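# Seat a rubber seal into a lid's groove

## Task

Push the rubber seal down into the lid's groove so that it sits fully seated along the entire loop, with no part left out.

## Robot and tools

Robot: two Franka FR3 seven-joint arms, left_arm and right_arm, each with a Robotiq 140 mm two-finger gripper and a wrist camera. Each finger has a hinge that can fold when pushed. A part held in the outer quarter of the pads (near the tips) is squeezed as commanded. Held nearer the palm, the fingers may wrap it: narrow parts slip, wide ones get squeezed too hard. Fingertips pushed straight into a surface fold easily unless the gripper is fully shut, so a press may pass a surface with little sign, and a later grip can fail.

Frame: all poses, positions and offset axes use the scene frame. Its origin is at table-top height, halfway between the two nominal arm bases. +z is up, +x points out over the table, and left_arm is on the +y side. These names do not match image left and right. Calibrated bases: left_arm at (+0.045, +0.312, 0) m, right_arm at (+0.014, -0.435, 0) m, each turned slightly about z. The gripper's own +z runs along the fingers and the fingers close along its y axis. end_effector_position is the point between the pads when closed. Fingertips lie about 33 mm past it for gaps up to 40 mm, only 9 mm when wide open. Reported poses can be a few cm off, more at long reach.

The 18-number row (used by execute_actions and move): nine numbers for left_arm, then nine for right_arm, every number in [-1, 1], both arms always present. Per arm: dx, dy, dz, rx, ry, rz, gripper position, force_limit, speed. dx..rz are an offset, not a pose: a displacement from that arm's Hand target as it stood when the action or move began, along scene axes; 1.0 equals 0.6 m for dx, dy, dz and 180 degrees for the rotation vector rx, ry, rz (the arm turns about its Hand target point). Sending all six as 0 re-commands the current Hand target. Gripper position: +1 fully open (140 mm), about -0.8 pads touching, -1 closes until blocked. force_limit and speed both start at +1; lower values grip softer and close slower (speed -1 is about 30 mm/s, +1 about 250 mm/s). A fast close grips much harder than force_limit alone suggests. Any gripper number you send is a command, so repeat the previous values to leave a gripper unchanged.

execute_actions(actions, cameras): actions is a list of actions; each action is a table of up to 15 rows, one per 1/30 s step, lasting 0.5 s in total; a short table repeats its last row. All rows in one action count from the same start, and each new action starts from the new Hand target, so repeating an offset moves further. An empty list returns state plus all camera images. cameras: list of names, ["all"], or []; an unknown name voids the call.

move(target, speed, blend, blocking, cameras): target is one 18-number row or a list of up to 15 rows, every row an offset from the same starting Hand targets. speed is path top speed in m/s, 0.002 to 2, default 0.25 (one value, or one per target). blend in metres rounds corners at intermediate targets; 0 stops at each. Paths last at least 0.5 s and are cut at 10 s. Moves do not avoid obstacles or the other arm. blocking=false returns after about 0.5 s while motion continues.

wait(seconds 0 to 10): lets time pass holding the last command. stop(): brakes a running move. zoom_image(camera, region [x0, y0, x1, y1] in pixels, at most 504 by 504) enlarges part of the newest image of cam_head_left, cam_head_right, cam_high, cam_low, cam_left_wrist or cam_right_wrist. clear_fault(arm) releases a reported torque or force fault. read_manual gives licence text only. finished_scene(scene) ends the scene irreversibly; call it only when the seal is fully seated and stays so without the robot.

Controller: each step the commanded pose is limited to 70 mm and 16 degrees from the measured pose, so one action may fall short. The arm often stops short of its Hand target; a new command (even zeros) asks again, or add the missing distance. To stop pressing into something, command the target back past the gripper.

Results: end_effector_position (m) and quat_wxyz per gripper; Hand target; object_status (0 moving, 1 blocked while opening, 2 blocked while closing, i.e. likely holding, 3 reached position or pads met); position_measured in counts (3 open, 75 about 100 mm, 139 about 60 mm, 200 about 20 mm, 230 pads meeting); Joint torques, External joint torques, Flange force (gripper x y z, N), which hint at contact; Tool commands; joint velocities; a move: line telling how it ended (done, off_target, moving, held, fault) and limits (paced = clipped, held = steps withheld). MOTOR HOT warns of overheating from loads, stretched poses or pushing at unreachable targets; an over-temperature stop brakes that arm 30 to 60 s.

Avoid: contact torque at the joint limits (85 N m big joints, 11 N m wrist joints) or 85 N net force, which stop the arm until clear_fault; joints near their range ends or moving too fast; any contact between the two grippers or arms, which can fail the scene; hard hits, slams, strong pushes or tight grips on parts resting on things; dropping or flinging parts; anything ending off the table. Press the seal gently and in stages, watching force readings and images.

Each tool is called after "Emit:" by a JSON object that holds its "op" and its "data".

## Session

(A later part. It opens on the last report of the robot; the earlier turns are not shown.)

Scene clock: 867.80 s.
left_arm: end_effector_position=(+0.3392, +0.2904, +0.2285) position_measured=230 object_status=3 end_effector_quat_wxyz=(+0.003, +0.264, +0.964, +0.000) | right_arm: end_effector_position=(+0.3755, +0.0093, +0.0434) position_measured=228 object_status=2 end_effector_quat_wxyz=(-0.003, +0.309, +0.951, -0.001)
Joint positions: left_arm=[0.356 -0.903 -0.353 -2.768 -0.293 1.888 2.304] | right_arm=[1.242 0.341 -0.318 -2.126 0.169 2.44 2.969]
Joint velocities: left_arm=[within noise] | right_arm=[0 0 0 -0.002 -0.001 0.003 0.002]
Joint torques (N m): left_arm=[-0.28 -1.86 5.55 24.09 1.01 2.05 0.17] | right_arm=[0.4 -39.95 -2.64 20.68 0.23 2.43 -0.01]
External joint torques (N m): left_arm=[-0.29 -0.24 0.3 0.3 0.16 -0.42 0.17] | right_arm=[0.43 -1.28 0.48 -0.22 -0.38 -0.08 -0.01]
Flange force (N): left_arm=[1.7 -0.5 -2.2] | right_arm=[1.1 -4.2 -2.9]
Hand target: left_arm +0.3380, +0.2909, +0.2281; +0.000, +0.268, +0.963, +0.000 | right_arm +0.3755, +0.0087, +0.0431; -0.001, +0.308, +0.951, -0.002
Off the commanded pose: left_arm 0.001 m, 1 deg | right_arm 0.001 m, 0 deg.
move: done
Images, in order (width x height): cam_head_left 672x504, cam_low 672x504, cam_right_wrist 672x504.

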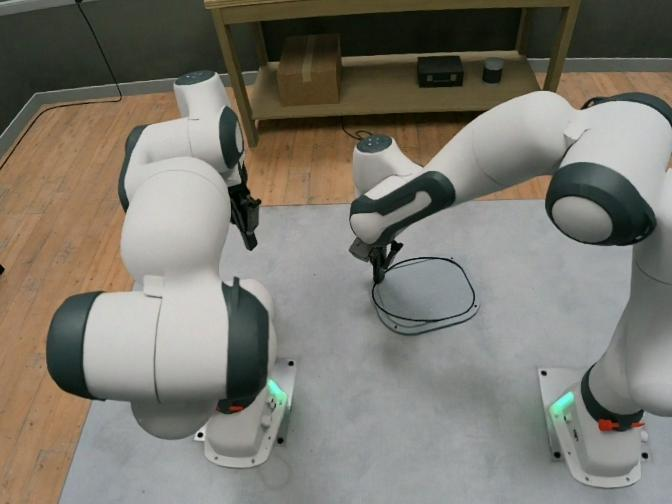

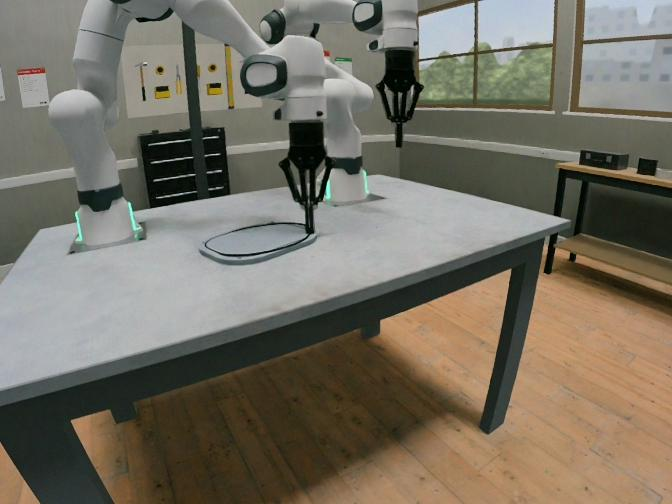

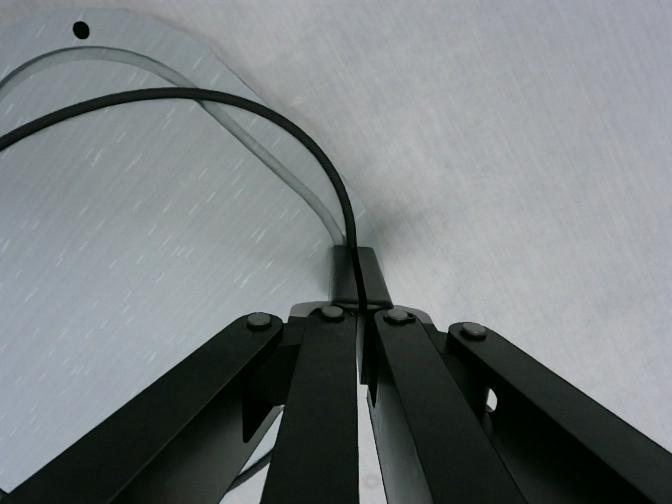

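Emit:
{"op": "move", "data": {"target": [[0,0,0,0,0,0,-1,-1,-1,-0.0035,-0.005,0,0,0,0,-1,0.1,-1],[0,0,0,0,0,0,-1,-1,-1,-0.0035,-0.005,0,0,0,0,-0.65,-1,-1],[0,0,0,0,0,0,-1,-1,-1,-0.0035,-0.005,0.03,0,0,0,-0.65,-1,-1],[0,0,0,0,0,0,-1,-1,-1,-0.0035,-0.005,0.03,0,0,0,-1,-1,0],[0,0,0,0,0,0,-1,-1,-1,-0.0035,-0.005,-0.011,0,0,0,-1,-1,0],[0,0,0,0,0,0,-1,-1,-1,-0.0035,-0.005,0.06,0,0,0,-1,-1,0]], "speed": 0.08, "cameras": ["cam_right_wrist"]}}

Scene clock: 881.50 s.
left_arm: end_effector_position=(+0.3392, +0.2904, +0.2285) position_measured=230 object_status=3 end_effector_quat_wxyz=(+0.003, +0.264, +0.964, +0.000) | right_arm: end_effector_position=(+0.3739, +0.0065, +0.0790) position_measured=233 object_status=3 end_effector_quat_wxyz=(-0.002, +0.307, +0.952, +0.000)
Joint positions: left_arm=[0.356 -0.903 -0.353 -2.768 -0.293 1.888 2.304] | right_arm=[1.259 0.264 -0.339 -2.13 0.13 2.375 2.991]
Joint velocities: left_arm=[within noise] | right_arm=[0.001 -0.001 0.001 0.003 -0.001 -0.004 0.004]
Joint torques (N m): left_arm=[-0.3 -1.79 5.52 24.17 1.02 2.06 0.17] | right_arm=[0.3 -38.16 -2.13 22.64 0.3 2.18 0.15]
External joint torques (N m): left_arm=[-0.3 -0.11 0.3 0.41 0.17 -0.41 0.17] | right_arm=[0.31 -1.15 0.44 0.84 -0.36 -0.34 0.15]
Flange force (N): left_arm=[1.1 -0.1 -2.3] | right_arm=[1.0 0.2 -3.6]
Hand target: left_arm +0.3380, +0.2909, +0.2281; +0.000, +0.268, +0.963, +0.000 | right_arm +0.3734, +0.0057, +0.0791; -0.001, +0.308, +0.951, -0.002
Off the commanded pose: left_arm 0.001 m, 1 deg | right_arm 0.001 m, 0 deg.
move: done
Images, in order (width x height): cam_right_wrist 672x504.

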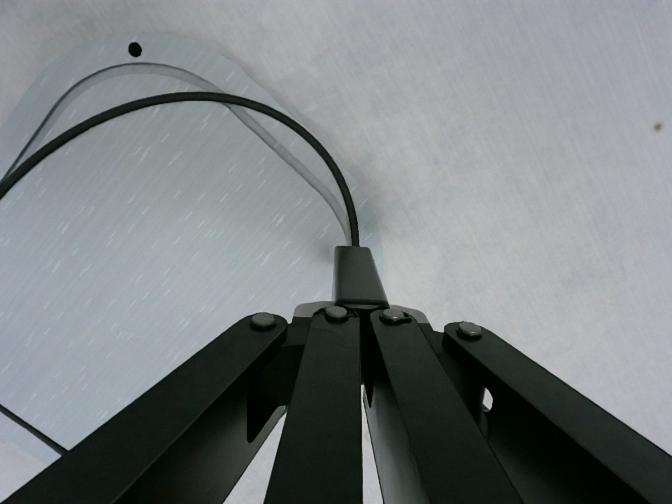

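Emit:
{"op": "move", "data": {"target": [0,0,0,0,0,0,-1,-1,-1,0.1035,-0.0695,0.058,0,0,0.2806,-1,-1,0], "cameras": ["cam_right_wrist"]}}

Emit:
{"op": "zoom_image", "data": {"camera": "cam_right_wrist", "region": [60, 0, 540, 230]}}

Scene clock: 889.40 s.
left_arm: end_effector_position=(+0.3392, +0.2904, +0.2285) position_measured=230 object_status=3 end_effector_quat_wxyz=(+0.003, +0.264, +0.964, +0.000) | right_arm: end_effector_position=(+0.4361, -0.0360, +0.1140) position_measured=233 object_status=3 end_effector_quat_wxyz=(+0.001, -0.126, +0.992, -0.003)
Joint positions: left_arm=[0.356 -0.903 -0.353 -2.768 -0.293 1.888 2.304] | right_arm=[0.951 0.225 -0.155 -2.066 0.038 2.287 2.051]
Joint velocities: left_arm=[within noise] | right_arm=[0 0 0.001 0 0.002 0 -0.004]
Joint torques (N m): left_arm=[-0.26 -1.8 5.49 24.14 1.01 2.08 0.2] | right_arm=[-0.46 -38.96 0.47 24.03 0.99 2.19 -0.17]
External joint torques (N m): left_arm=[-0.23 -0.14 0.29 0.31 0.16 -0.4 0.2] | right_arm=[-0.51 -1.09 1.33 1.34 0.33 -0.27 -0.17]
Flange force (N): left_arm=[1.3 -0.1 -2.1] | right_arm=[-2.6 1.4 -2.9]
Hand target: left_arm +0.3380, +0.2909, +0.2281; +0.000, +0.268, +0.963, +0.000 | right_arm +0.4355, -0.0360, +0.1139; +0.000, -0.127, +0.992, -0.002
Off the commanded pose: left_arm 0.001 m, 1 deg | right_arm 0.001 m, 0 deg.
move: done
Images, in order (width x height): cam_right_wrist 672x504.

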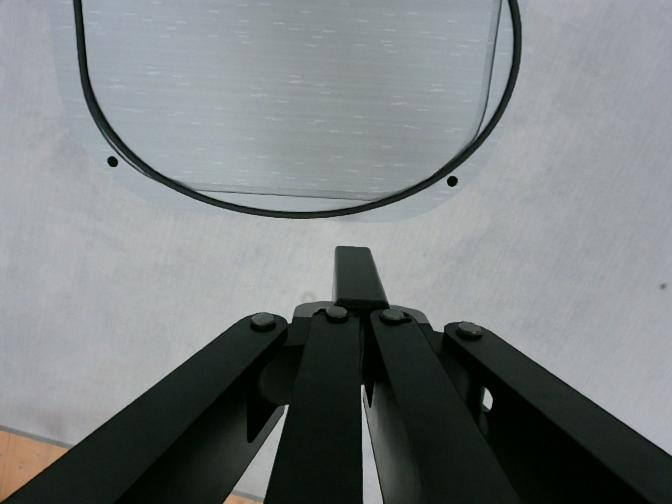

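Scaled by 1.050 from the camera's 672x504 image, which has a finer 960x720 frame.

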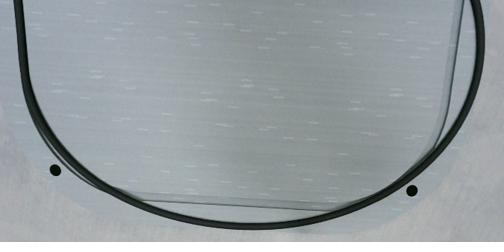

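Emit:
{"op": "move", "data": {"target": [[0,0,0,0,0,0,-1,-1,-1,-0.0195,-0.2185,-0.0965,0,0,0,-1,-1,0],[0,0,0,0,0,0,-1,-1,-1,-0.0195,-0.2185,-0.1215,0,0,0,-1,-1,0],[0,0,0,0,0,0,-1,-1,-1,-0.0023,-0.2285,-0.1215,0,0,0,-1,-1,0],[0,0,0,0,0,0,-1,-1,-1,-0.008,-0.2252,-0.129,0,0,0,-1,-1,0],[0,0,0,0,0,0,-1,-1,-1,-0.008,-0.2252,-0.0965,0,0,0,-1,-1,0],[0,0,0,0,0,0,-1,-1,-1,-0.0071,-0.1905,-0.0965,0,0,0,-1,-1,0],[0,0,0,0,0,0,-1,-1,-1,-0.0071,-0.1905,-0.1215,0,0,0,-1,-1,0],[0,0,0,0,0,0,-1,-1,-1,0.0115,-0.1965,-0.1215,0,0,0,-1,-1,0],[0,0,0,0,0,0,-1,-1,-1,0.0053,-0.1945,-0.129,0,0,0,-1,-1,0],[0,0,0,0,0,0,-1,-1,-1,0.0053,-0.1945,-0.0965,0,0,0,-1,-1,0],[0,0,0,0,0,0,-1,-1,-1,0.0174,-0.1472,-0.0965,0,0,0,-1,-1,0],[0,0,0,0,0,0,-1,-1,-1,0.0174,-0.1472,-0.1215,0,0,0,-1,-1,0],[0,0,0,0,0,0,-1,-1,-1,-0.0085,-0.1536,-0.1215,0,0,0,-1,-1,0],[0,0,0,0,0,0,-1,-1,-1,0.0012,-0.1512,-0.1295,0,0,0,-1,-1,0],[0,0,0,0,0,0,-1,-1,-1,0.0012,-0.1512,-0.0965,0,0,0,-1,-1,0]], "speed": 0.12, "blend": [0.002,0.001,0.001,0,0.002,0.002,0.001,0.001,0,0.002,0.002,0.001,0.001,0,0.002]}}

Emit:
{"op": "move", "data": {"target": [[0,0,0,0,0,0,-1,-1,-1,0.0117,0.026,0,0,0,0,-1,-1,0],[0,0,0,0,0,0,-1,-1,-1,0.0117,0.026,-0.025,0,0,0,-1,-1,0],[0,0,0,0,0,0,-1,-1,-1,-0.0142,0.0196,-0.025,0,0,0,-1,-1,0],[0,0,0,0,0,0,-1,-1,-1,-0.0045,0.022,-0.033,0,0,0,-1,-1,0],[0,0,0,0,0,0,-1,-1,-1,-0.0045,0.022,0,0,0,0,-1,-1,0],[0,0,0,0,0,0,-1,-1,-1,0.007,0.048,0,0,0,0,-1,-1,0],[0,0,0,0,0,0,-1,-1,-1,0.007,0.048,-0.025,0,0,0,-1,-1,0],[0,0,0,0,0,0,-1,-1,-1,-0.0189,0.0416,-0.025,0,0,0,-1,-1,0],[0,0,0,0,0,0,-1,-1,-1,-0.0092,0.044,-0.033,0,0,0,-1,-1,0],[0,0,0,0,0,0,-1,-1,-1,-0.0092,0.044,0,0,0,0,-1,-1,0],[0,0,0,0,0,0,-1,-1,-1,0.0017,0.0702,0,0,0,0,-1,-1,0],[0,0,0,0,0,0,-1,-1,-1,0.0017,0.0702,-0.025,0,0,0,-1,-1,0],[0,0,0,0,0,0,-1,-1,-1,-0.0242,0.0638,-0.025,0,0,0,-1,-1,0],[0,0,0,0,0,0,-1,-1,-1,-0.0145,0.0662,-0.033,0,0,0,-1,-1,0],[0,0,0,0,0,0,-1,-1,-1,-0.0145,0.0662,0,0,0,0,-1,-1,0]], "speed": 0.12, "blend": [0.002,0.001,0.001,0,0.002,0.002,0.001,0.001,0,0.002,0.002,0.001,0.001,0,0.002]}}

Emit:
{"op": "move", "data": {"target": [0,0,0,0,0,0,-1,-1,-1,0.0133,0.085,0.0967,0,0,0,-1,-1,0], "cameras": ["cam_right_wrist"]}}

Emit:
{"op": "zoom_image", "data": {"camera": "cam_right_wrist", "region": [60, 0, 540, 230]}}

Scene clock: 932.77 s.
left_arm: end_effector_position=(+0.3392, +0.2904, +0.2285) position_measured=230 object_status=3 end_effector_quat_wxyz=(+0.003, +0.264, +0.964, +0.000) | right_arm: end_effector_position=(+0.4367, -0.1262, +0.0556) position_measured=233 object_status=3 end_effector_quat_wxyz=(+0.000, -0.128, +0.992, -0.001)
Joint positions: left_arm=[0.356 -0.903 -0.353 -2.768 -0.293 1.888 2.304] | right_arm=[0.863 0.182 -0.189 -2.31 0.054 2.488 1.908]
Joint velocities: left_arm=[within noise] | right_arm=[0.001 0 0 0 0 -0.004 0.006]
Joint torques (N m): left_arm=[-0.26 -1.77 5.53 24.15 1.02 2.06 0.16] | right_arm=[0.16 -35.51 -0.35 21.22 0.17 2.25 0.12]
External joint torques (N m): left_arm=[-0.22 -0.11 0.33 0.34 0.17 -0.42 0.16] | right_arm=[0.1 -1.39 0.47 0.79 -0.35 -0.22 0.12]
Flange force (N): left_arm=[1.2 0.0 -2.3] | right_arm=[0.9 0.5 -3.9]
Hand target: left_arm +0.3380, +0.2909, +0.2281; +0.000, +0.268, +0.963, +0.000 | right_arm +0.4362, -0.1267, +0.0560; +0.000, -0.127, +0.992, -0.002
Off the commanded pose: left_arm 0.001 m, 1 deg | right_arm 0.001 m, 0 deg.
move: done

Scene clock: 936.73 s.
left_arm: end_effector_position=(+0.3392, +0.2904, +0.2285) position_measured=230 object_status=3 end_effector_quat_wxyz=(+0.003, +0.264, +0.964, +0.000) | right_arm: end_effector_position=(+0.4281, -0.0864, +0.0559) position_measured=233 object_status=3 end_effector_quat_wxyz=(+0.000, -0.128, +0.992, +0.000)
Joint positions: left_arm=[0.356 -0.903 -0.353 -2.768 -0.293 1.888 2.304] | right_arm=[0.91 0.225 -0.168 -2.246 0.058 2.467 1.974]
Joint velocities: left_arm=[within noise] | right_arm=[0 -0.001 0.001 0.001 0 -0.004 0.003]
Joint torques (N m): left_arm=[-0.28 -1.81 5.53 24.15 1.02 2.07 0.17] | right_arm=[0.27 -36.91 -0.49 21.5 0.18 2.2 0.04]
External joint torques (N m): left_arm=[-0.29 -0.19 0.29 0.45 0.17 -0.39 0.17] | right_arm=[0.2 -1.12 0.39 0.89 -0.36 -0.25 0.04]
Flange force (N): left_arm=[1.2 -0.2 -2.4] | right_arm=[-0.3 0.9 -3.3]
Hand target: left_arm +0.3380, +0.2909, +0.2281; +0.000, +0.268, +0.963, +0.000 | right_arm +0.4275, -0.0870, +0.0560; +0.000, -0.127, +0.992, -0.002
Off the commanded pose: left_arm 0.001 m, 1 deg | right_arm 0.001 m, 0 deg.
move: done

Scene clock: 938.10 s.
left_arm: end_effector_position=(+0.3392, +0.2904, +0.2285) position_measured=230 object_status=3 end_effector_quat_wxyz=(+0.003, +0.264, +0.964, +0.000) | right_arm: end_effector_position=(+0.4360, -0.0352, +0.1151) position_measured=233 object_status=3 end_effector_quat_wxyz=(+0.000, -0.128, +0.992, +0.000)
Joint positions: left_arm=[0.356 -0.903 -0.353 -2.768 -0.293 1.888 2.304] | right_arm=[0.954 0.223 -0.159 -2.066 0.047 2.287 2.039]
Joint velocities: left_arm=[within noise] | right_arm=[0.001 -0.001 0 0 -0.001 -0.002 0.005]
Joint torques (N m): left_arm=[-0.27 -1.84 5.56 24.11 1.01 2.06 0.15] | right_arm=[0.23 -38.22 -0.38 24.04 0.35 2.19 0.06]
External joint torques (N m): left_arm=[-0.25 -0.14 0.32 0.29 0.17 -0.42 0.15] | right_arm=[0.16 -0.21 0.49 1.26 -0.31 -0.28 0.06]
Flange force (N): left_arm=[1.4 -0.2 -2.2] | right_arm=[-3.6 2.7 -2.0]
Hand target: left_arm +0.3380, +0.2909, +0.2281; +0.000, +0.268, +0.963, +0.000 | right_arm +0.4355, -0.0360, +0.1140; +0.000, -0.127, +0.992, -0.002
Off the commanded pose: left_arm 0.001 m, 1 deg | right_arm 0.001 m, 0 deg.
move: done
Images, in order (width x height): cam_right_wrist 672x504.

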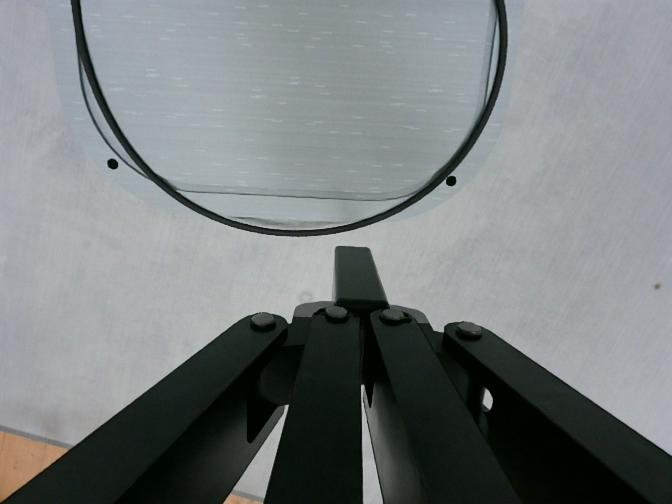

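Scaled by 1.050 from the camera's 672x504 image, which has a finer 960x720 frame.

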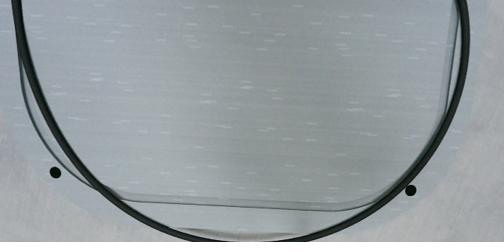

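Emit:
{"op": "move", "data": {"target": [[0,0,0,0,0,0,-1,-1,-1,-0.0245,-0.2267,-0.03,0,0,0.19,-0.45,-1,0],[0,0,0,0,0,0,-1,-1,-1,-0.0245,-0.2267,-0.117,0,0,0.19,-0.45,-1,0]], "cameras": ["cam_right_wrist"]}}

Scene clock: 955.30 s.
left_arm: end_effector_position=(+0.3392, +0.2904, +0.2285) position_measured=230 object_status=3 end_effector_quat_wxyz=(+0.003, +0.264, +0.964, +0.000) | right_arm: end_effector_position=(+0.4201, -0.1725, +0.0443) position_measured=186 object_status=3 end_effector_quat_wxyz=(-0.001, -0.413, +0.911, -0.003)
Joint positions: left_arm=[0.356 -0.903 -0.353 -2.768 -0.293 1.888 2.304] | right_arm=[0.811 0.111 -0.19 -2.45 0.028 2.557 1.278]
Joint velocities: left_arm=[within noise] | right_arm=[0.001 0 0.001 0 0.001 0.004 -0.006]
Joint torques (N m): left_arm=[-0.35 -1.82 5.56 24.08 1 2.06 0.18] | right_arm=[-0.31 -30.73 0.46 20.65 0.78 2.58 -0.32]
External joint torques (N m): left_arm=[-0.35 -0.16 0.33 0.31 0.16 -0.41 0.18] | right_arm=[-0.38 0.09 0.92 1.18 0.34 0.1 -0.32]
Flange force (N): left_arm=[1.5 -0.3 -2.1] | right_arm=[-4.4 -1.7 0.9]
Hand target: left_arm +0.3380, +0.2909, +0.2281; +0.000, +0.268, +0.963, +0.000 | right_arm +0.4208, -0.1720, +0.0438; +0.000, -0.413, +0.911, -0.002
Off the commanded pose: left_arm 0.001 m, 1 deg | right_arm 0.001 m, 0 deg.
move: done
Images, in order (width x height): cam_right_wrist 672x504.

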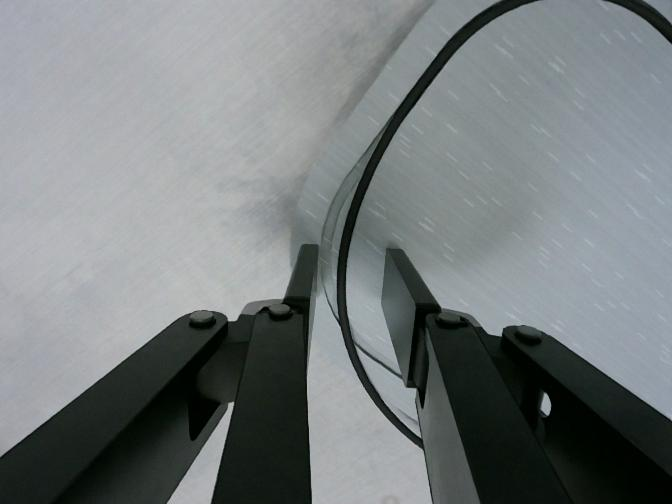

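Emit:
{"op": "move", "data": {"target": [[0,0,0,0,0,0,-1,-1,-1,0,0,-0.001,0,0,0,-1,0.1,-1],[0,0,0,0,0,0,-1,-1,-1,0.028,-0.0246,-0.001,0,0,0,-1,0.1,-1],[0,0,0,0,0,0,-1,-1,-1,0.0125,-0.011,-0.001,0,0,0,-1,0.1,-1]], "speed": 0.05, "cameras": ["cam_right_wrist"]}}

Scene clock: 963.80 s.
left_arm: end_effector_position=(+0.3392, +0.2904, +0.2285) position_measured=230 object_status=3 end_effector_quat_wxyz=(+0.003, +0.264, +0.964, +0.000) | right_arm: end_effector_position=(+0.4300, -0.1795, +0.0437) position_measured=228 object_status=2 end_effector_quat_wxyz=(+0.001, -0.414, +0.910, -0.002)
Joint positions: left_arm=[0.356 -0.903 -0.353 -2.768 -0.293 1.888 2.304] | right_arm=[0.79 0.122 -0.193 -2.437 0.036 2.557 1.245]
Joint velocities: left_arm=[within noise] | right_arm=[0 -0.001 0 -0.001 0 0 0.006]
Joint torques (N m): left_arm=[-0.27 -1.82 5.53 24.13 1 2.07 0.17] | right_arm=[0.62 -31.98 0.71 19.16 0.53 2.35 0.06]
External joint torques (N m): left_arm=[-0.24 -0.18 0.32 0.4 0.16 -0.4 0.17] | right_arm=[0.49 -0.88 1.16 -0.26 0.09 -0.12 0.06]
Flange force (N): left_arm=[1.3 -0.1 -2.4] | right_arm=[2.1 2.4 -2.1]
Hand target: left_arm +0.3380, +0.2909, +0.2281; +0.000, +0.268, +0.963, +0.000 | right_arm +0.4283, -0.1786, +0.0432; +0.000, -0.413, +0.911, -0.002
Off the commanded pose: left_arm 0.001 m, 1 deg | right_arm 0.002 m, 0 deg.
move: done
Images, in order (width x height): cam_right_wrist 672x504.

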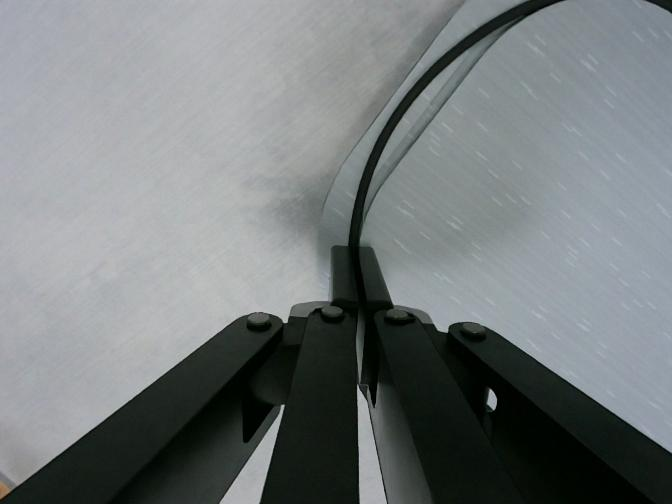

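Emit:
{"op": "move", "data": {"target": [[0,0,0,0,0,0,-1,-1,-1,0,0,0,0,0,0,-0.65,-1,-1],[0,0,0,0,0,0,-1,-1,-1,0,0,0.03,0,0,0,-0.65,-1,-1],[0,0,0,0,0,0,-1,-1,-1,0,0,0.03,0,0,0,-1,-1,0],[0,0,0,0,0,0,-1,-1,-1,0,0,-0.0115,0,0,0,-1,-1,0],[0,0,0,0,0,0,-1,-1,-1,0,0,0.06,0,0,0,-1,-1,0],[0,0,0,0,0,0,-1,-1,-1,0.0122,0.1087,0.116,0,0,-0.19,-1,-1,0],[0,0,0,0,0,0,-1,-1,-1,0.012,0.2377,0.116,0,0,-0.19,-1,-1,0]], "speed": [0.1,0.1,0.1,0.08,0.15,0.25,0.25], "blend": [0,0,0,0,0.01,0,0], "cameras": ["cam_right_wrist"]}}

Emit:
{"op": "zoom_image", "data": {"camera": "cam_right_wrist", "region": [60, 0, 540, 230]}}

Scene clock: 979.33 s.
left_arm: end_effector_position=(+0.3392, +0.2904, +0.2285) position_measured=230 object_status=3 end_effector_quat_wxyz=(+0.003, +0.264, +0.964, +0.000) | right_arm: end_effector_position=(+0.4366, -0.0359, +0.1139) position_measured=233 object_status=3 end_effector_quat_wxyz=(+0.002, -0.131, +0.991, -0.002)
Joint positions: left_arm=[0.356 -0.903 -0.353 -2.768 -0.293 1.888 2.304] | right_arm=[0.95 0.225 -0.155 -2.067 0.039 2.29 2.04]
Joint velocities: left_arm=[within noise] | right_arm=[0.001 0 0 0 0 0 0.005]
Joint torques (N m): left_arm=[-0.25 -1.78 5.55 24.1 1 2.07 0.22] | right_arm=[-0.04 -38.26 -0.13 23.96 0.93 2.23 0.15]
External joint torques (N m): left_arm=[-0.25 -0.11 0.31 0.28 0.15 -0.41 0.22] | right_arm=[0.01 -0.11 0.83 1.09 0.28 -0.26 0.15]
Flange force (N): left_arm=[1.3 0.0 -2.1] | right_arm=[-3.5 2.7 -1.5]
Hand target: left_arm +0.3380, +0.2909, +0.2281; +0.000, +0.268, +0.963, +0.000 | right_arm +0.4355, -0.0360, +0.1128; +0.000, -0.127, +0.992, -0.002
Off the commanded pose: left_arm 0.001 m, 1 deg | right_arm 0.002 m, 0 deg.
move: done
Images, in order (width x height): cam_right_wrist 672x504.

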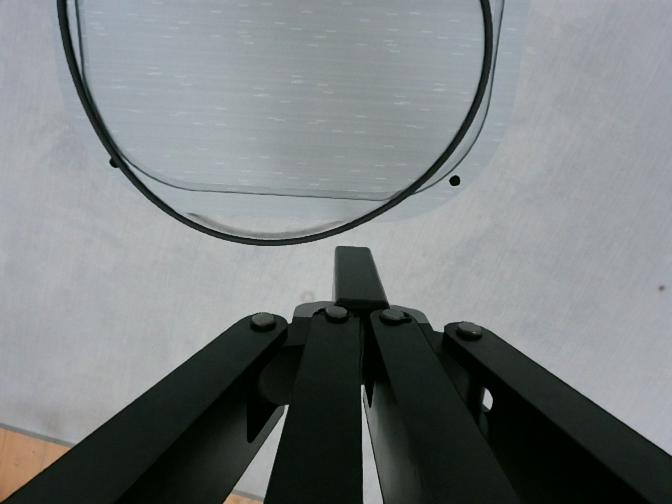

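Scaled by 1.050 from the camera's 672x504 image, which has a finer 960x720 frame.

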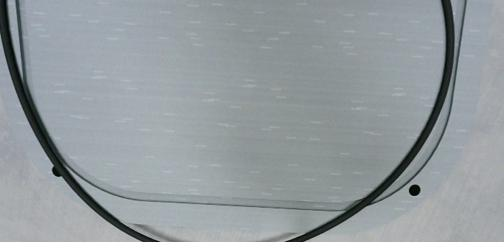

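Emit:
{"op": "move", "data": {"target": [[0,0,0,0,0,0,-1,-1,-1,0.0035,-0.2319,-0.0947,0,0,0,-1,-1,0],[0,0,0,0,0,0,-1,-1,-1,0.0035,-0.2319,-0.1197,0,0,0,-1,-1,0],[0,0,0,0,0,0,-1,-1,-1,-0.0152,-0.221,-0.1197,0,0,0,-1,-1,0],[0,0,0,0,0,0,-1,-1,-1,-0.008,-0.2252,-0.1275,0,0,0,-1,-1,0],[0,0,0,0,0,0,-1,-1,-1,-0.008,-0.2252,-0.0947,0,0,0,-1,-1,0],[0,0,0,0,0,0,-1,-1,-1,0.0223,-0.2,-0.0947,0,0,0,-1,-1,0],[0,0,0,0,0,0,-1,-1,-1,0.0223,-0.2,-0.1197,0,0,0,-1,-1,0],[0,0,0,0,0,0,-1,-1,-1,-0.0025,-0.192,-0.1197,0,0,0,-1,-1,0],[0,0,0,0,0,0,-1,-1,-1,0.0053,-0.1945,-0.1275,0,0,0,-1,-1,0],[0,0,0,0,0,0,-1,-1,-1,0.0053,-0.1945,-0.0947,0,0,0,-1,-1,0],[0,0,0,0,0,0,-1,-1,-1,0.0216,-0.1707,-0.0947,0,0,0,-1,-1,0],[0,0,0,0,0,0,-1,-1,-1,0.0216,-0.1707,-0.1197,0,0,0,-1,-1,0],[0,0,0,0,0,0,-1,-1,-1,-0.0043,-0.1733,-0.1197,0,0,0,-1,-1,0],[0,0,0,0,0,0,-1,-1,-1,0.0038,-0.1725,-0.1275,0,0,0,-1,-1,0],[0,0,0,0,0,0,-1,-1,-1,0.0038,-0.1725,-0.0947,0,0,0,-1,-1,0]], "speed": 0.12, "blend": [0.002,0.001,0.001,0,0.002,0.002,0.001,0.001,0,0.002,0.002,0.001,0.001,0,0.002]}}

Emit:
{"op": "move", "data": {"target": [0,0,0,0,0,0,-1,-1,-1,-0.0037,0.1725,0.0947,0,0,0,-1,-1,0], "cameras": ["cam_right_wrist"]}}

Emit:
{"op": "zoom_image", "data": {"camera": "cam_right_wrist", "region": [40, 0, 520, 250]}}

Scene clock: 1007.93 s.
left_arm: end_effector_position=(+0.3392, +0.2904, +0.2285) position_measured=230 object_status=3 end_effector_quat_wxyz=(+0.003, +0.264, +0.964, +0.000) | right_arm: end_effector_position=(+0.4383, -0.1390, +0.0556) position_measured=233 object_status=3 end_effector_quat_wxyz=(+0.000, -0.128, +0.992, -0.001)
Joint positions: left_arm=[0.356 -0.903 -0.353 -2.768 -0.293 1.888 2.304] | right_arm=[0.844 0.167 -0.191 -2.332 0.05 2.495 1.889]
Joint velocities: left_arm=[within noise] | right_arm=[0 -0.001 0 0 -0.001 -0.005 0.004]
Joint torques (N m): left_arm=[-0.26 -1.78 5.51 24.11 1.01 2.06 0.19] | right_arm=[0.1 -34.83 -0.14 21.18 0.17 2.19 0.04]
External joint torques (N m): left_arm=[-0.27 -0.14 0.29 0.31 0.16 -0.42 0.19] | right_arm=[0.22 -1.25 0.78 0.83 -0.35 -0.28 0.05]
Flange force (N): left_arm=[1.3 -0.2 -2.2] | right_arm=[0.4 1.0 -3.7]
Hand target: left_arm +0.3380, +0.2909, +0.2281; +0.000, +0.268, +0.963, +0.000 | right_arm +0.4378, -0.1395, +0.0560; +0.000, -0.127, +0.992, -0.002
Off the commanded pose: left_arm 0.001 m, 1 deg | right_arm 0.001 m, 0 deg.
move: done

Scene clock: 1009.63 s.
left_arm: end_effector_position=(+0.3392, +0.2904, +0.2285) position_measured=230 object_status=3 end_effector_quat_wxyz=(+0.003, +0.264, +0.964, +0.000) | right_arm: end_effector_position=(+0.4361, -0.0353, +0.1139) position_measured=233 object_status=3 end_effector_quat_wxyz=(+0.001, -0.129, +0.992, +0.000)
Joint positions: left_arm=[0.356 -0.903 -0.353 -2.768 -0.293 1.888 2.304] | right_arm=[0.95 0.225 -0.156 -2.067 0.046 2.29 2.04]
Joint velocities: left_arm=[within noise] | right_arm=[0 0 0 0 -0.001 -0.002 0.004]
Joint torques (N m): left_arm=[-0.27 -1.79 5.49 24.14 1.01 2.06 0.18] | right_arm=[0.25 -38.22 -0.48 24.05 0.57 2.22 0.17]
External joint torques (N m): left_arm=[-0.26 -0.1 0.26 0.34 0.17 -0.42 0.19] | right_arm=[0.25 -0.33 0.43 1.37 -0.09 -0.24 0.17]
Flange force (N): left_arm=[1.1 -0.1 -2.2] | right_arm=[-3.6 3.0 -2.2]
Hand target: left_arm +0.3380, +0.2909, +0.2281; +0.000, +0.268, +0.963, +0.000 | right_arm +0.4356, -0.0360, +0.1128; +0.000, -0.127, +0.992, -0.002
Off the commanded pose: left_arm 0.001 m, 1 deg | right_arm 0.001 m, 0 deg.
move: done
Images, in order (width x height): cam_right_wrist 672x504.

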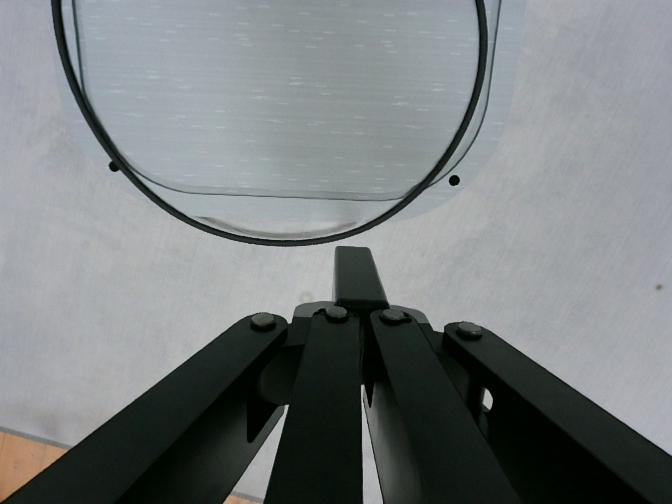

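Scaled by 1.050 from the camera's 672x504 image, which has a finer 960x720 frame.

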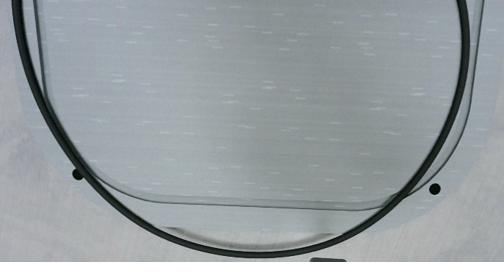

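Emit:
{"op": "move", "data": {"target": [0,0,0,0,0,0,-1,-1,-1,0.0333,-0.0333,0.25,0,0,0,-1,-1,0], "cameras": ["cam_right_wrist"]}}

Emit:
{"op": "zoom_image", "data": {"camera": "cam_right_wrist", "region": [80, 0, 480, 290]}}

Scene clock: 1021.83 s.
left_arm: end_effector_position=(+0.3392, +0.2904, +0.2285) position_measured=230 object_status=3 end_effector_quat_wxyz=(+0.003, +0.264, +0.964, +0.000) | right_arm: end_effector_position=(+0.4551, -0.0541, +0.2639) position_measured=233 object_status=3 end_effector_quat_wxyz=(+0.000, -0.125, +0.992, +0.001)
Joint positions: left_arm=[0.356 -0.903 -0.353 -2.768 -0.293 1.888 2.304] | right_arm=[0.932 0.078 -0.184 -1.858 0.016 1.936 2.02]
Joint velocities: left_arm=[within noise] | right_arm=[0.001 0 0.001 0.001 0 -0.005 -0.004]
Joint torques (N m): left_arm=[-0.26 -1.83 5.51 24.1 0.99 2.07 0.18] | right_arm=[-0.11 -35.28 0.27 26.13 0.44 2.28 -0.14]
External joint torques (N m): left_arm=[-0.28 -0.17 0.3 0.32 0.14 -0.4 0.18] | right_arm=[-0.09 -0.13 0.68 1.28 -0.38 -0.19 -0.14]
Flange force (N): left_arm=[1.4 -0.3 -2.2] | right_arm=[-4.0 2.2 -3.1]
Hand target: left_arm +0.3380, +0.2909, +0.2281; +0.000, +0.268, +0.963, +0.000 | right_arm +0.4556, -0.0560, +0.2628; +0.000, -0.127, +0.992, -0.002
Off the commanded pose: left_arm 0.001 m, 1 deg | right_arm 0.002 m, 0 deg.
move: done
Images, in order (width x height): cam_right_wrist 672x504.

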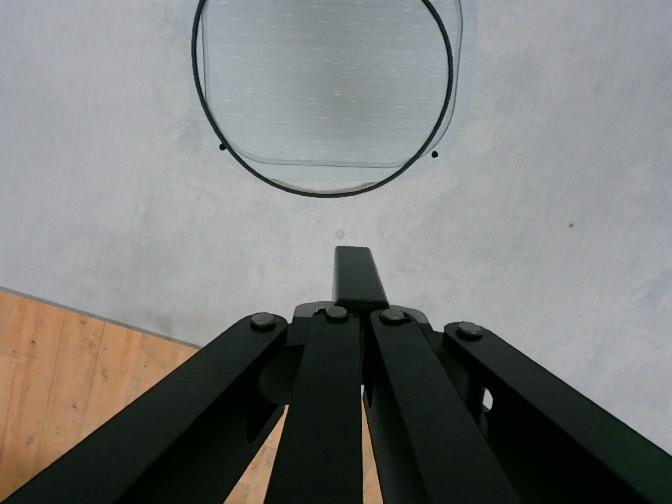

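Scaled by 1.260 from the camera's 672x504 image, which has a finer 960x720 frame.

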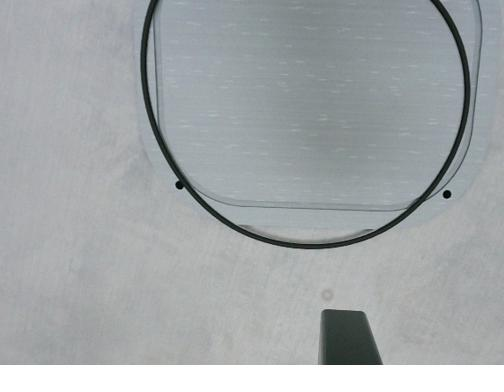

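Emit:
{"op": "move", "data": {"target": [0,0,0,0,0,0,-1,-1,-1,-0.21,-0.05,0.02,0,0,0,-1,-1,0], "cameras": ["cam_right_wrist"]}}

Emit:
{"op": "zoom_image", "data": {"camera": "cam_right_wrist", "region": [80, 0, 520, 330]}}

Scene clock: 1028.87 s.
left_arm: end_effector_position=(+0.3392, +0.2904, +0.2285) position_measured=230 object_status=3 end_effector_quat_wxyz=(+0.003, +0.264, +0.964, +0.000) | right_arm: end_effector_position=(+0.3285, -0.0855, +0.2745) position_measured=233 object_status=3 end_effector_quat_wxyz=(-0.003, -0.129, +0.992, -0.002)
Joint positions: left_arm=[0.356 -0.903 -0.353 -2.768 -0.293 1.888 2.304] | right_arm=[0.976 -0.265 -0.089 -2.215 -0.024 1.945 2.169]
Joint velocities: left_arm=[within noise] | right_arm=[0.001 0 0.001 -0.001 -0.001 -0.001 0.006]
Joint torques (N m): left_arm=[-0.27 -1.84 5.55 24.15 1.01 2.06 0.21] | right_arm=[-0.47 -24.24 1.57 25.21 0.49 2.51 0.13]
External joint torques (N m): left_arm=[-0.24 -0.18 0.32 0.3 0.17 -0.42 0.21] | right_arm=[-0.49 -1.07 1.09 0.51 -0.33 0.07 0.13]
Flange force (N): left_arm=[1.6 -0.2 -2.2] | right_arm=[2.2 -0.3 -1.5]
Hand target: left_arm +0.3380, +0.2909, +0.2281; +0.000, +0.268, +0.963, +0.000 | right_arm +0.3296, -0.0860, +0.2748; +0.000, -0.127, +0.992, -0.002
Off the commanded pose: left_arm 0.001 m, 1 deg | right_arm 0.001 m, 0 deg.
move: done
Images, in order (width x height): cam_right_wrist 672x504.

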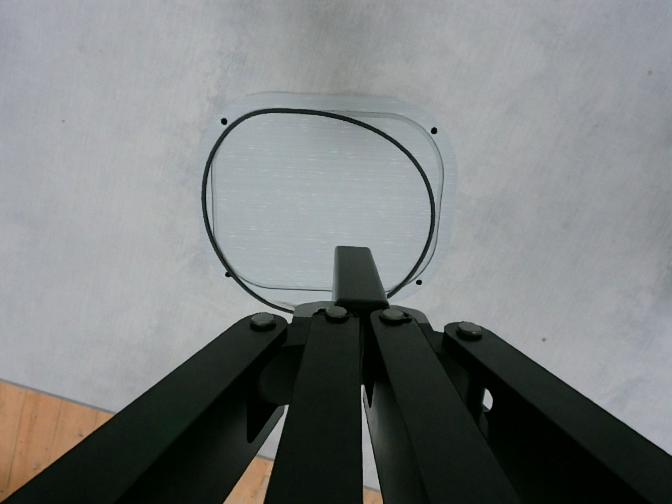

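Scaled by 1.145 from the camera's 672x504 image, which has a finer 960x720 frame.

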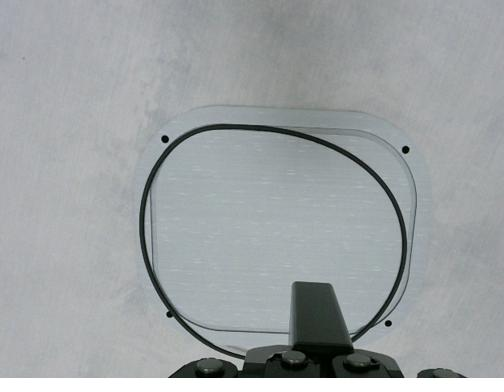

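Emit:
{"op": "move", "data": {"target": [0,0,0,0,0,0,-1,-1,-1,0.0673,-0.09,-0.258,0,0,0,-1,-1,0], "cameras": ["cam_right_wrist"]}}

Emit:
{"op": "zoom_image", "data": {"camera": "cam_right_wrist", "region": [80, 0, 580, 300]}}

Scene clock: 1040.53 s.
left_arm: end_effector_position=(+0.3392, +0.2904, +0.2285) position_measured=230 object_status=3 end_effector_quat_wxyz=(+0.003, +0.264, +0.964, +0.000) | right_arm: end_effector_position=(+0.3702, -0.1407, +0.1209) position_measured=233 object_status=3 end_effector_quat_wxyz=(+0.000, -0.126, +0.992, -0.003)
Joint positions: left_arm=[0.356 -0.903 -0.353 -2.768 -0.293 1.888 2.304] | right_arm=[0.923 -0.111 -0.189 -2.475 -0.037 2.363 2.039]
Joint velocities: left_arm=[within noise] | right_arm=[0 -0.001 0.001 -0.001 0 0.001 -0.006]
Joint torques (N m): left_arm=[-0.27 -1.77 5.51 24.14 1.01 2.05 0.19] | right_arm=[-0.06 -25.3 1.08 22.71 0.95 2.61 -0.28]
External joint torques (N m): left_arm=[-0.29 -0.17 0.24 0.35 0.16 -0.43 0.18] | right_arm=[-0.06 0.27 0.61 0.85 0.34 0.15 -0.28]
Flange force (N): left_arm=[1.3 -0.3 -2.3] | right_arm=[-3.4 1.8 0.3]
Hand target: left_arm +0.3380, +0.2909, +0.2281; +0.000, +0.268, +0.963, +0.000 | right_arm +0.3699, -0.1400, +0.1200; +0.000, -0.127, +0.992, -0.002
Off the commanded pose: left_arm 0.001 m, 1 deg | right_arm 0.001 m, 0 deg.
move: done
Images, in order (width x height): cam_right_wrist 672x504.

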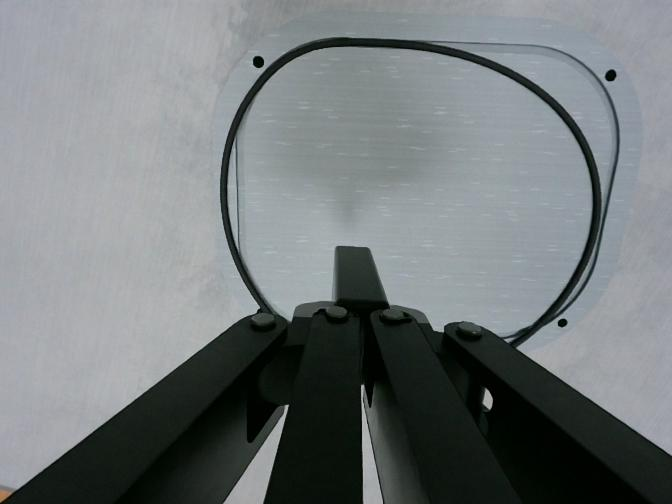

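Scaled by 1.008 from the camera's 672x504 image, which has a finer 960x720 frame.

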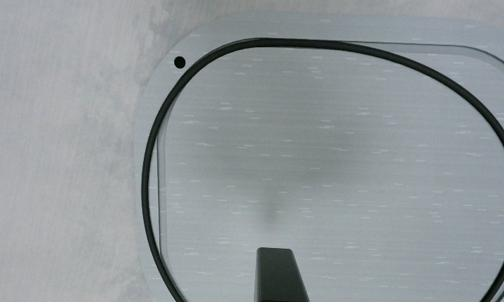

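Emit:
{"op": "move", "data": {"target": [[0,0,0,0,0,0,-1,-1,-1,-0.117,-0.1155,-0.1067,0,0,0,-1,-1,0],[0,0,0,0,0,0,-1,-1,-1,-0.117,-0.1155,-0.1317,0,0,0,-1,-1,0],[0,0,0,0,0,0,-1,-1,-1,-0.117,-0.1155,-0.1067,0,0,0,-1,-1,0],[0,0,0,0,0,0,-1,-1,-1,-0.0792,-0.1392,-0.1067,0,0,0,-1,-1,0],[0,0,0,0,0,0,-1,-1,-1,-0.0792,-0.1392,-0.1275,0,0,0,-1,-1,0],[0,0,0,0,0,0,-1,-1,-1,-0.0792,-0.1225,-0.1275,0,0,0,-1,-1,0],[0,0,0,0,0,0,-1,-1,-1,-0.0792,-0.1292,-0.1317,0,0,0,-1,-1,0],[0,0,0,0,0,0,-1,-1,-1,-0.0792,-0.1292,-0.1067,0,0,0,-1,-1,0],[0,0,0,0,0,0,-1,-1,-1,-0.0568,-0.1422,-0.1067,0,0,0,-1,-1,0],[0,0,0,0,0,0,-1,-1,-1,-0.0568,-0.1422,-0.1275,0,0,0,-1,-1,0],[0,0,0,0,0,0,-1,-1,-1,-0.0613,-0.1227,-0.1275,0,0,0,-1,-1,0],[0,0,0,0,0,0,-1,-1,-1,-0.0598,-0.1292,-0.132,0,0,0,-1,-1,0],[0,0,0,0,0,0,-1,-1,-1,-0.0598,-0.1292,-0.1067,0,0,0,-1,-1,0]], "speed": 0.12, "blend": [0.002,0,0.002,0.002,0.001,0.001,0,0.002,0.002,0.001,0.001,0,0.002]}}

Emit:
{"op": "move", "data": {"target": [[0,0,0,0,0,0,-1,-1,-1,0.0207,-0.0108,0,0,0,0,-1,-1,0],[0,0,0,0,0,0,-1,-1,-1,0.0207,-0.0108,-0.0225,0,0,0,-1,-1,0],[0,0,0,0,0,0,-1,-1,-1,0.0162,0.0087,-0.0225,0,0,0,-1,-1,0],[0,0,0,0,0,0,-1,-1,-1,0.0177,0.0022,-0.0275,0,0,0,-1,-1,0],[0,0,0,0,0,0,-1,-1,-1,0.0177,0.0022,0,0,0,0,-1,-1,0],[0,0,0,0,0,0,-1,-1,-1,0.0397,-0.0072,0,0,0,0,-1,-1,0],[0,0,0,0,0,0,-1,-1,-1,0.0397,-0.0072,-0.0225,0,0,0,-1,-1,0],[0,0,0,0,0,0,-1,-1,-1,0.0352,0.0123,-0.0225,0,0,0,-1,-1,0],[0,0,0,0,0,0,-1,-1,-1,0.0367,0.0058,-0.0275,0,0,0,-1,-1,0],[0,0,0,0,0,0,-1,-1,-1,0.0367,0.0058,0,0,0,0,-1,-1,0],[0,0,0,0,0,0,-1,-1,-1,0.0582,-0.0032,0,0,0,0,-1,-1,0],[0,0,0,0,0,0,-1,-1,-1,0.0582,-0.0032,-0.0225,0,0,0,-1,-1,0],[0,0,0,0,0,0,-1,-1,-1,0.0537,0.0163,-0.0225,0,0,0,-1,-1,0],[0,0,0,0,0,0,-1,-1,-1,0.0552,0.0098,-0.0283,0,0,0,-1,-1,0],[0,0,0,0,0,0,-1,-1,-1,0.0552,0.0098,0,0,0,0,-1,-1,0]], "speed": 0.12, "blend": [0.002,0.001,0.001,0,0.002,0.002,0.001,0.001,0,0.002,0.002,0.001,0.001,0,0.002]}}

Emit:
{"op": "move", "data": {"target": [[0,0,0,0,0,0,-1,-1,-1,0.0245,-0.0065,0,0,0,0,-1,-1,0],[0,0,0,0,0,0,-1,-1,-1,0.0245,-0.0065,-0.0233,0,0,0,-1,-1,0],[0,0,0,0,0,0,-1,-1,-1,0.02,0.013,-0.0233,0,0,0,-1,-1,0],[0,0,0,0,0,0,-1,-1,-1,0.0215,0.0065,-0.03,0,0,0,-1,-1,0],[0,0,0,0,0,0,-1,-1,-1,0.0215,0.0065,0,0,0,0,-1,-1,0],[0,0,0,0,0,0,-1,-1,-1,0.047,0.0003,0,0,0,0,-1,-1,0],[0,0,0,0,0,0,-1,-1,-1,0.047,0.0003,-0.0233,0,0,0,-1,-1,0],[0,0,0,0,0,0,-1,-1,-1,0.0425,0.0198,-0.0233,0,0,0,-1,-1,0],[0,0,0,0,0,0,-1,-1,-1,0.044,0.0133,-0.03,0,0,0,-1,-1,0],[0,0,0,0,0,0,-1,-1,-1,0.044,0.0133,0,0,0,0,-1,-1,0],[0,0,0,0,0,0,-1,-1,-1,0.0693,0.0107,0,0,0,0,-1,-1,0],[0,0,0,0,0,0,-1,-1,-1,0.0693,0.0107,-0.0233,0,0,0,-1,-1,0],[0,0,0,0,0,0,-1,-1,-1,0.0623,0.0282,-0.0233,0,0,0,-1,-1,0],[0,0,0,0,0,0,-1,-1,-1,0.0648,0.0227,-0.031,0,0,0,-1,-1,0],[0,0,0,0,0,0,-1,-1,-1,0.0648,0.0227,0,0,0,0,-1,-1,0]], "speed": 0.12, "blend": [0.002,0.001,0.001,0,0.002,0.002,0.001,0.001,0,0.002,0.002,0.001,0.001,0,0.002]}}

Emit:
{"op": "move", "data": {"target": [0,0,0,0,0,0,-1,-1,-1,0.01,0.0633,0.1067,0,0,0,-1,-1,0], "cameras": ["cam_right_wrist"]}}

Emit:
{"op": "zoom_image", "data": {"camera": "cam_right_wrist", "region": [80, 0, 580, 300]}}

Scene clock: 1119.13 s.
left_arm: end_effector_position=(+0.3392, +0.2904, +0.2285) position_measured=230 object_status=3 end_effector_quat_wxyz=(+0.003, +0.264, +0.964, +0.000) | right_arm: end_effector_position=(+0.3342, -0.2170, +0.0555) position_measured=233 object_status=3 end_effector_quat_wxyz=(+0.000, -0.127, +0.992, -0.001)
Joint positions: left_arm=[0.356 -0.903 -0.353 -2.768 -0.293 1.888 2.304] | right_arm=[0.877 -0.171 -0.251 -2.757 -0.083 2.588 1.973]
Joint velocities: left_arm=[within noise] | right_arm=[-0.002 0 0 -0.001 0.001 -0.004 -0.001]
Joint torques (N m): left_arm=[-0.27 -1.8 5.55 24.12 1.01 2.08 0.19] | right_arm=[-0.16 -21.28 2 19.67 0.1 2.13 0.1]
External joint torques (N m): left_arm=[-0.24 -0.12 0.33 0.34 0.17 -0.4 0.19] | right_arm=[-0.1 -0.89 1.22 0.81 -0.36 -0.34 0.1]
Flange force (N): left_arm=[1.3 0.0 -2.2] | right_arm=[1.4 1.3 -5.0]
Hand target: left_arm +0.3380, +0.2909, +0.2281; +0.000, +0.268, +0.963, +0.000 | right_arm +0.3341, -0.2175, +0.0560; +0.000, -0.127, +0.992, -0.002
Off the commanded pose: left_arm 0.001 m, 1 deg | right_arm 0.001 m, 0 deg.
move: done

Scene clock: 1122.40 s.
left_arm: end_effector_position=(+0.3392, +0.2904, +0.2285) position_measured=230 object_status=3 end_effector_quat_wxyz=(+0.003, +0.264, +0.964, +0.000) | right_arm: end_effector_position=(+0.3676, -0.2114, +0.0555) position_measured=233 object_status=3 end_effector_quat_wxyz=(+0.000, -0.127, +0.992, -0.001)
Joint positions: left_arm=[0.356 -0.903 -0.353 -2.768 -0.293 1.888 2.304] | right_arm=[0.884 -0.085 -0.285 -2.66 -0.048 2.576 1.915]
Joint velocities: left_arm=[within noise] | right_arm=[0 0 0 -0.001 -0.001 -0.004 0.002]
Joint torques (N m): left_arm=[-0.29 -1.83 5.54 24.16 1.01 2.06 0.18] | right_arm=[-0.07 -24.4 1.71 19.94 0.13 2.19 0.06]
External joint torques (N m): left_arm=[-0.28 -0.12 0.31 0.35 0.16 -0.42 0.18] | right_arm=[-0.06 -1.17 1.2 0.92 -0.33 -0.27 0.06]
Flange force (N): left_arm=[1.2 -0.1 -2.3] | right_arm=[1.2 1.2 -5.1]
Hand target: left_arm +0.3380, +0.2909, +0.2281; +0.000, +0.268, +0.963, +0.000 | right_arm +0.3672, -0.2116, +0.0560; +0.000, -0.127, +0.992, -0.002
Off the commanded pose: left_arm 0.001 m, 1 deg | right_arm 0.001 m, 0 deg.
move: done

Scene clock: 1125.73 s.
left_arm: end_effector_position=(+0.3392, +0.2904, +0.2285) position_measured=230 object_status=3 end_effector_quat_wxyz=(+0.003, +0.264, +0.964, +0.000) | right_arm: end_effector_position=(+0.4071, -0.1985, +0.0556) position_measured=233 object_status=3 end_effector_quat_wxyz=(+0.000, -0.127, +0.992, -0.001)
Joint positions: left_arm=[0.356 -0.903 -0.353 -2.768 -0.293 1.888 2.304] | right_arm=[0.882 0.022 -0.297 -2.53 0.008 2.551 1.854]
Joint velocities: left_arm=[within noise] | right_arm=[0 0 -0.001 0 -0.002 -0.005 0.006]
Joint torques (N m): left_arm=[-0.32 -1.78 5.49 24.14 1.01 2.07 0.18] | right_arm=[0.2 -28.4 1.15 20.34 0.15 2.21 0.05]
External joint torques (N m): left_arm=[-0.3 -0.09 0.29 0.27 0.17 -0.42 0.18] | right_arm=[0.23 -1.29 1.33 0.95 -0.32 -0.23 0.05]
Flange force (N): left_arm=[1.3 -0.2 -2.0] | right_arm=[0.9 1.6 -4.6]
Hand target: left_arm +0.3380, +0.2909, +0.2281; +0.000, +0.268, +0.963, +0.000 | right_arm +0.4061, -0.1980, +0.0560; +0.000, -0.127, +0.992, -0.002
Off the commanded pose: left_arm 0.001 m, 1 deg | right_arm 0.001 m, 0 deg.
move: done

Scene clock: 1127.17 s.
left_arm: end_effector_position=(+0.3392, +0.2904, +0.2285) position_measured=230 object_status=3 end_effector_quat_wxyz=(+0.003, +0.264, +0.964, +0.000) | right_arm: end_effector_position=(+0.4126, -0.1597, +0.1204) position_measured=233 object_status=3 end_effector_quat_wxyz=(+0.000, -0.128, +0.992, +0.000)
Joint positions: left_arm=[0.356 -0.903 -0.353 -2.768 -0.293 1.888 2.304] | right_arm=[0.909 -0.05 -0.262 -2.406 -0.019 2.358 1.933]
Joint velocities: left_arm=[within noise] | right_arm=[-0.001 0.001 0.001 0 0.001 -0.002 0.006]
Joint torques (N m): left_arm=[-0.26 -1.8 5.45 24.17 1.01 2.08 0.16] | right_arm=[-0.11 -27.91 1.57 23.29 0.22 2.25 0.11]
External joint torques (N m): left_arm=[-0.23 -0.15 0.27 0.39 0.17 -0.39 0.17] | right_arm=[0.01 -0.46 1.36 1.26 -0.39 -0.23 0.11]
Flange force (N): left_arm=[1.1 -0.1 -2.3] | right_arm=[-1.7 2.4 -3.0]
Hand target: left_arm +0.3380, +0.2909, +0.2281; +0.000, +0.268, +0.963, +0.000 | right_arm +0.4121, -0.1600, +0.1200; +0.000, -0.127, +0.992, -0.002
Off the commanded pose: left_arm 0.001 m, 1 deg | right_arm 0.001 m, 0 deg.
move: done
Images, in order (width x height): cam_right_wrist 672x504.

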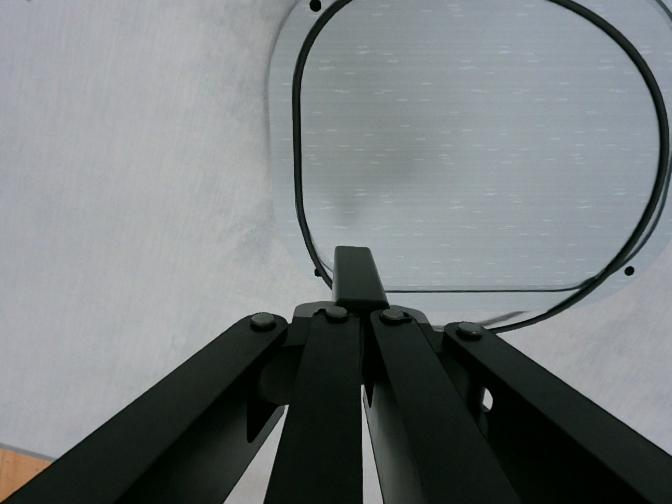

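Scaled by 1.008 from the camera's 672x504 image, which has a finer 960x720 frame.

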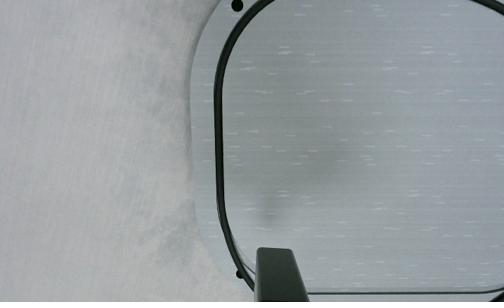

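Emit:
{"op": "move", "data": {"target": [0,0,0,0,0,0,-1,-1,-1,0.05,0.07,0,0,0,0,-1,-1,0], "cameras": ["cam_right_wrist"]}}

Emit:
{"op": "zoom_image", "data": {"camera": "cam_right_wrist", "region": [60, 0, 560, 250]}}

Scene clock: 1133.10 s.
left_arm: end_effector_position=(+0.3392, +0.2904, +0.2285) position_measured=230 object_status=3 end_effector_quat_wxyz=(+0.003, +0.264, +0.964, +0.000) | right_arm: end_effector_position=(+0.4436, -0.1184, +0.1211) position_measured=233 object_status=3 end_effector_quat_wxyz=(+0.002, -0.129, +0.992, -0.002)
Joint positions: left_arm=[0.356 -0.903 -0.353 -2.768 -0.293 1.888 2.304] | right_arm=[0.922 0.086 -0.245 -2.238 0.021 2.323 1.935]
Joint velocities: left_arm=[within noise] | right_arm=[0 0 0 0.001 0.002 -0.005 -0.002]
Joint torques (N m): left_arm=[-0.26 -1.81 5.51 24.14 1.01 2.06 0.18] | right_arm=[-0.11 -32.6 0.52 23.68 1 2.21 0]
External joint torques (N m): left_arm=[-0.28 -0.21 0.25 0.41 0.16 -0.41 0.18] | right_arm=[-0.09 -0.14 1.11 1.35 0.37 -0.25 0]
Flange force (N): left_arm=[1.3 -0.3 -2.4] | right_arm=[-4.4 2.6 -1.7]
Hand target: left_arm +0.3380, +0.2909, +0.2281; +0.000, +0.268, +0.963, +0.000 | right_arm +0.4421, -0.1180, +0.1200; +0.000, -0.127, +0.992, -0.002
Off the commanded pose: left_arm 0.001 m, 1 deg | right_arm 0.002 m, 0 deg.
move: done
Images, in order (width x height): cam_right_wrist 672x504.

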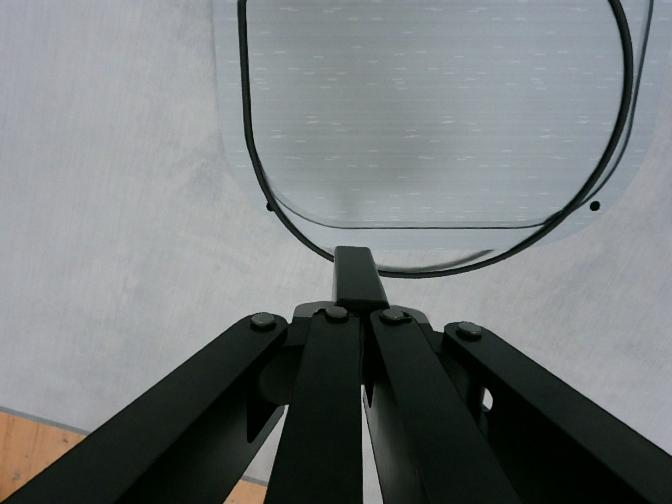

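Scaled by 1.008 from the camera's 672x504 image, which has a finer 960x720 frame.

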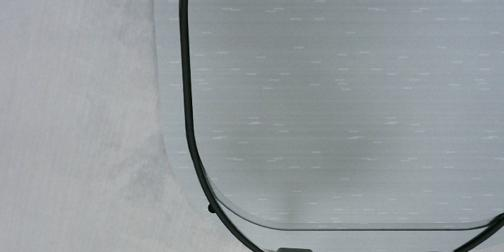

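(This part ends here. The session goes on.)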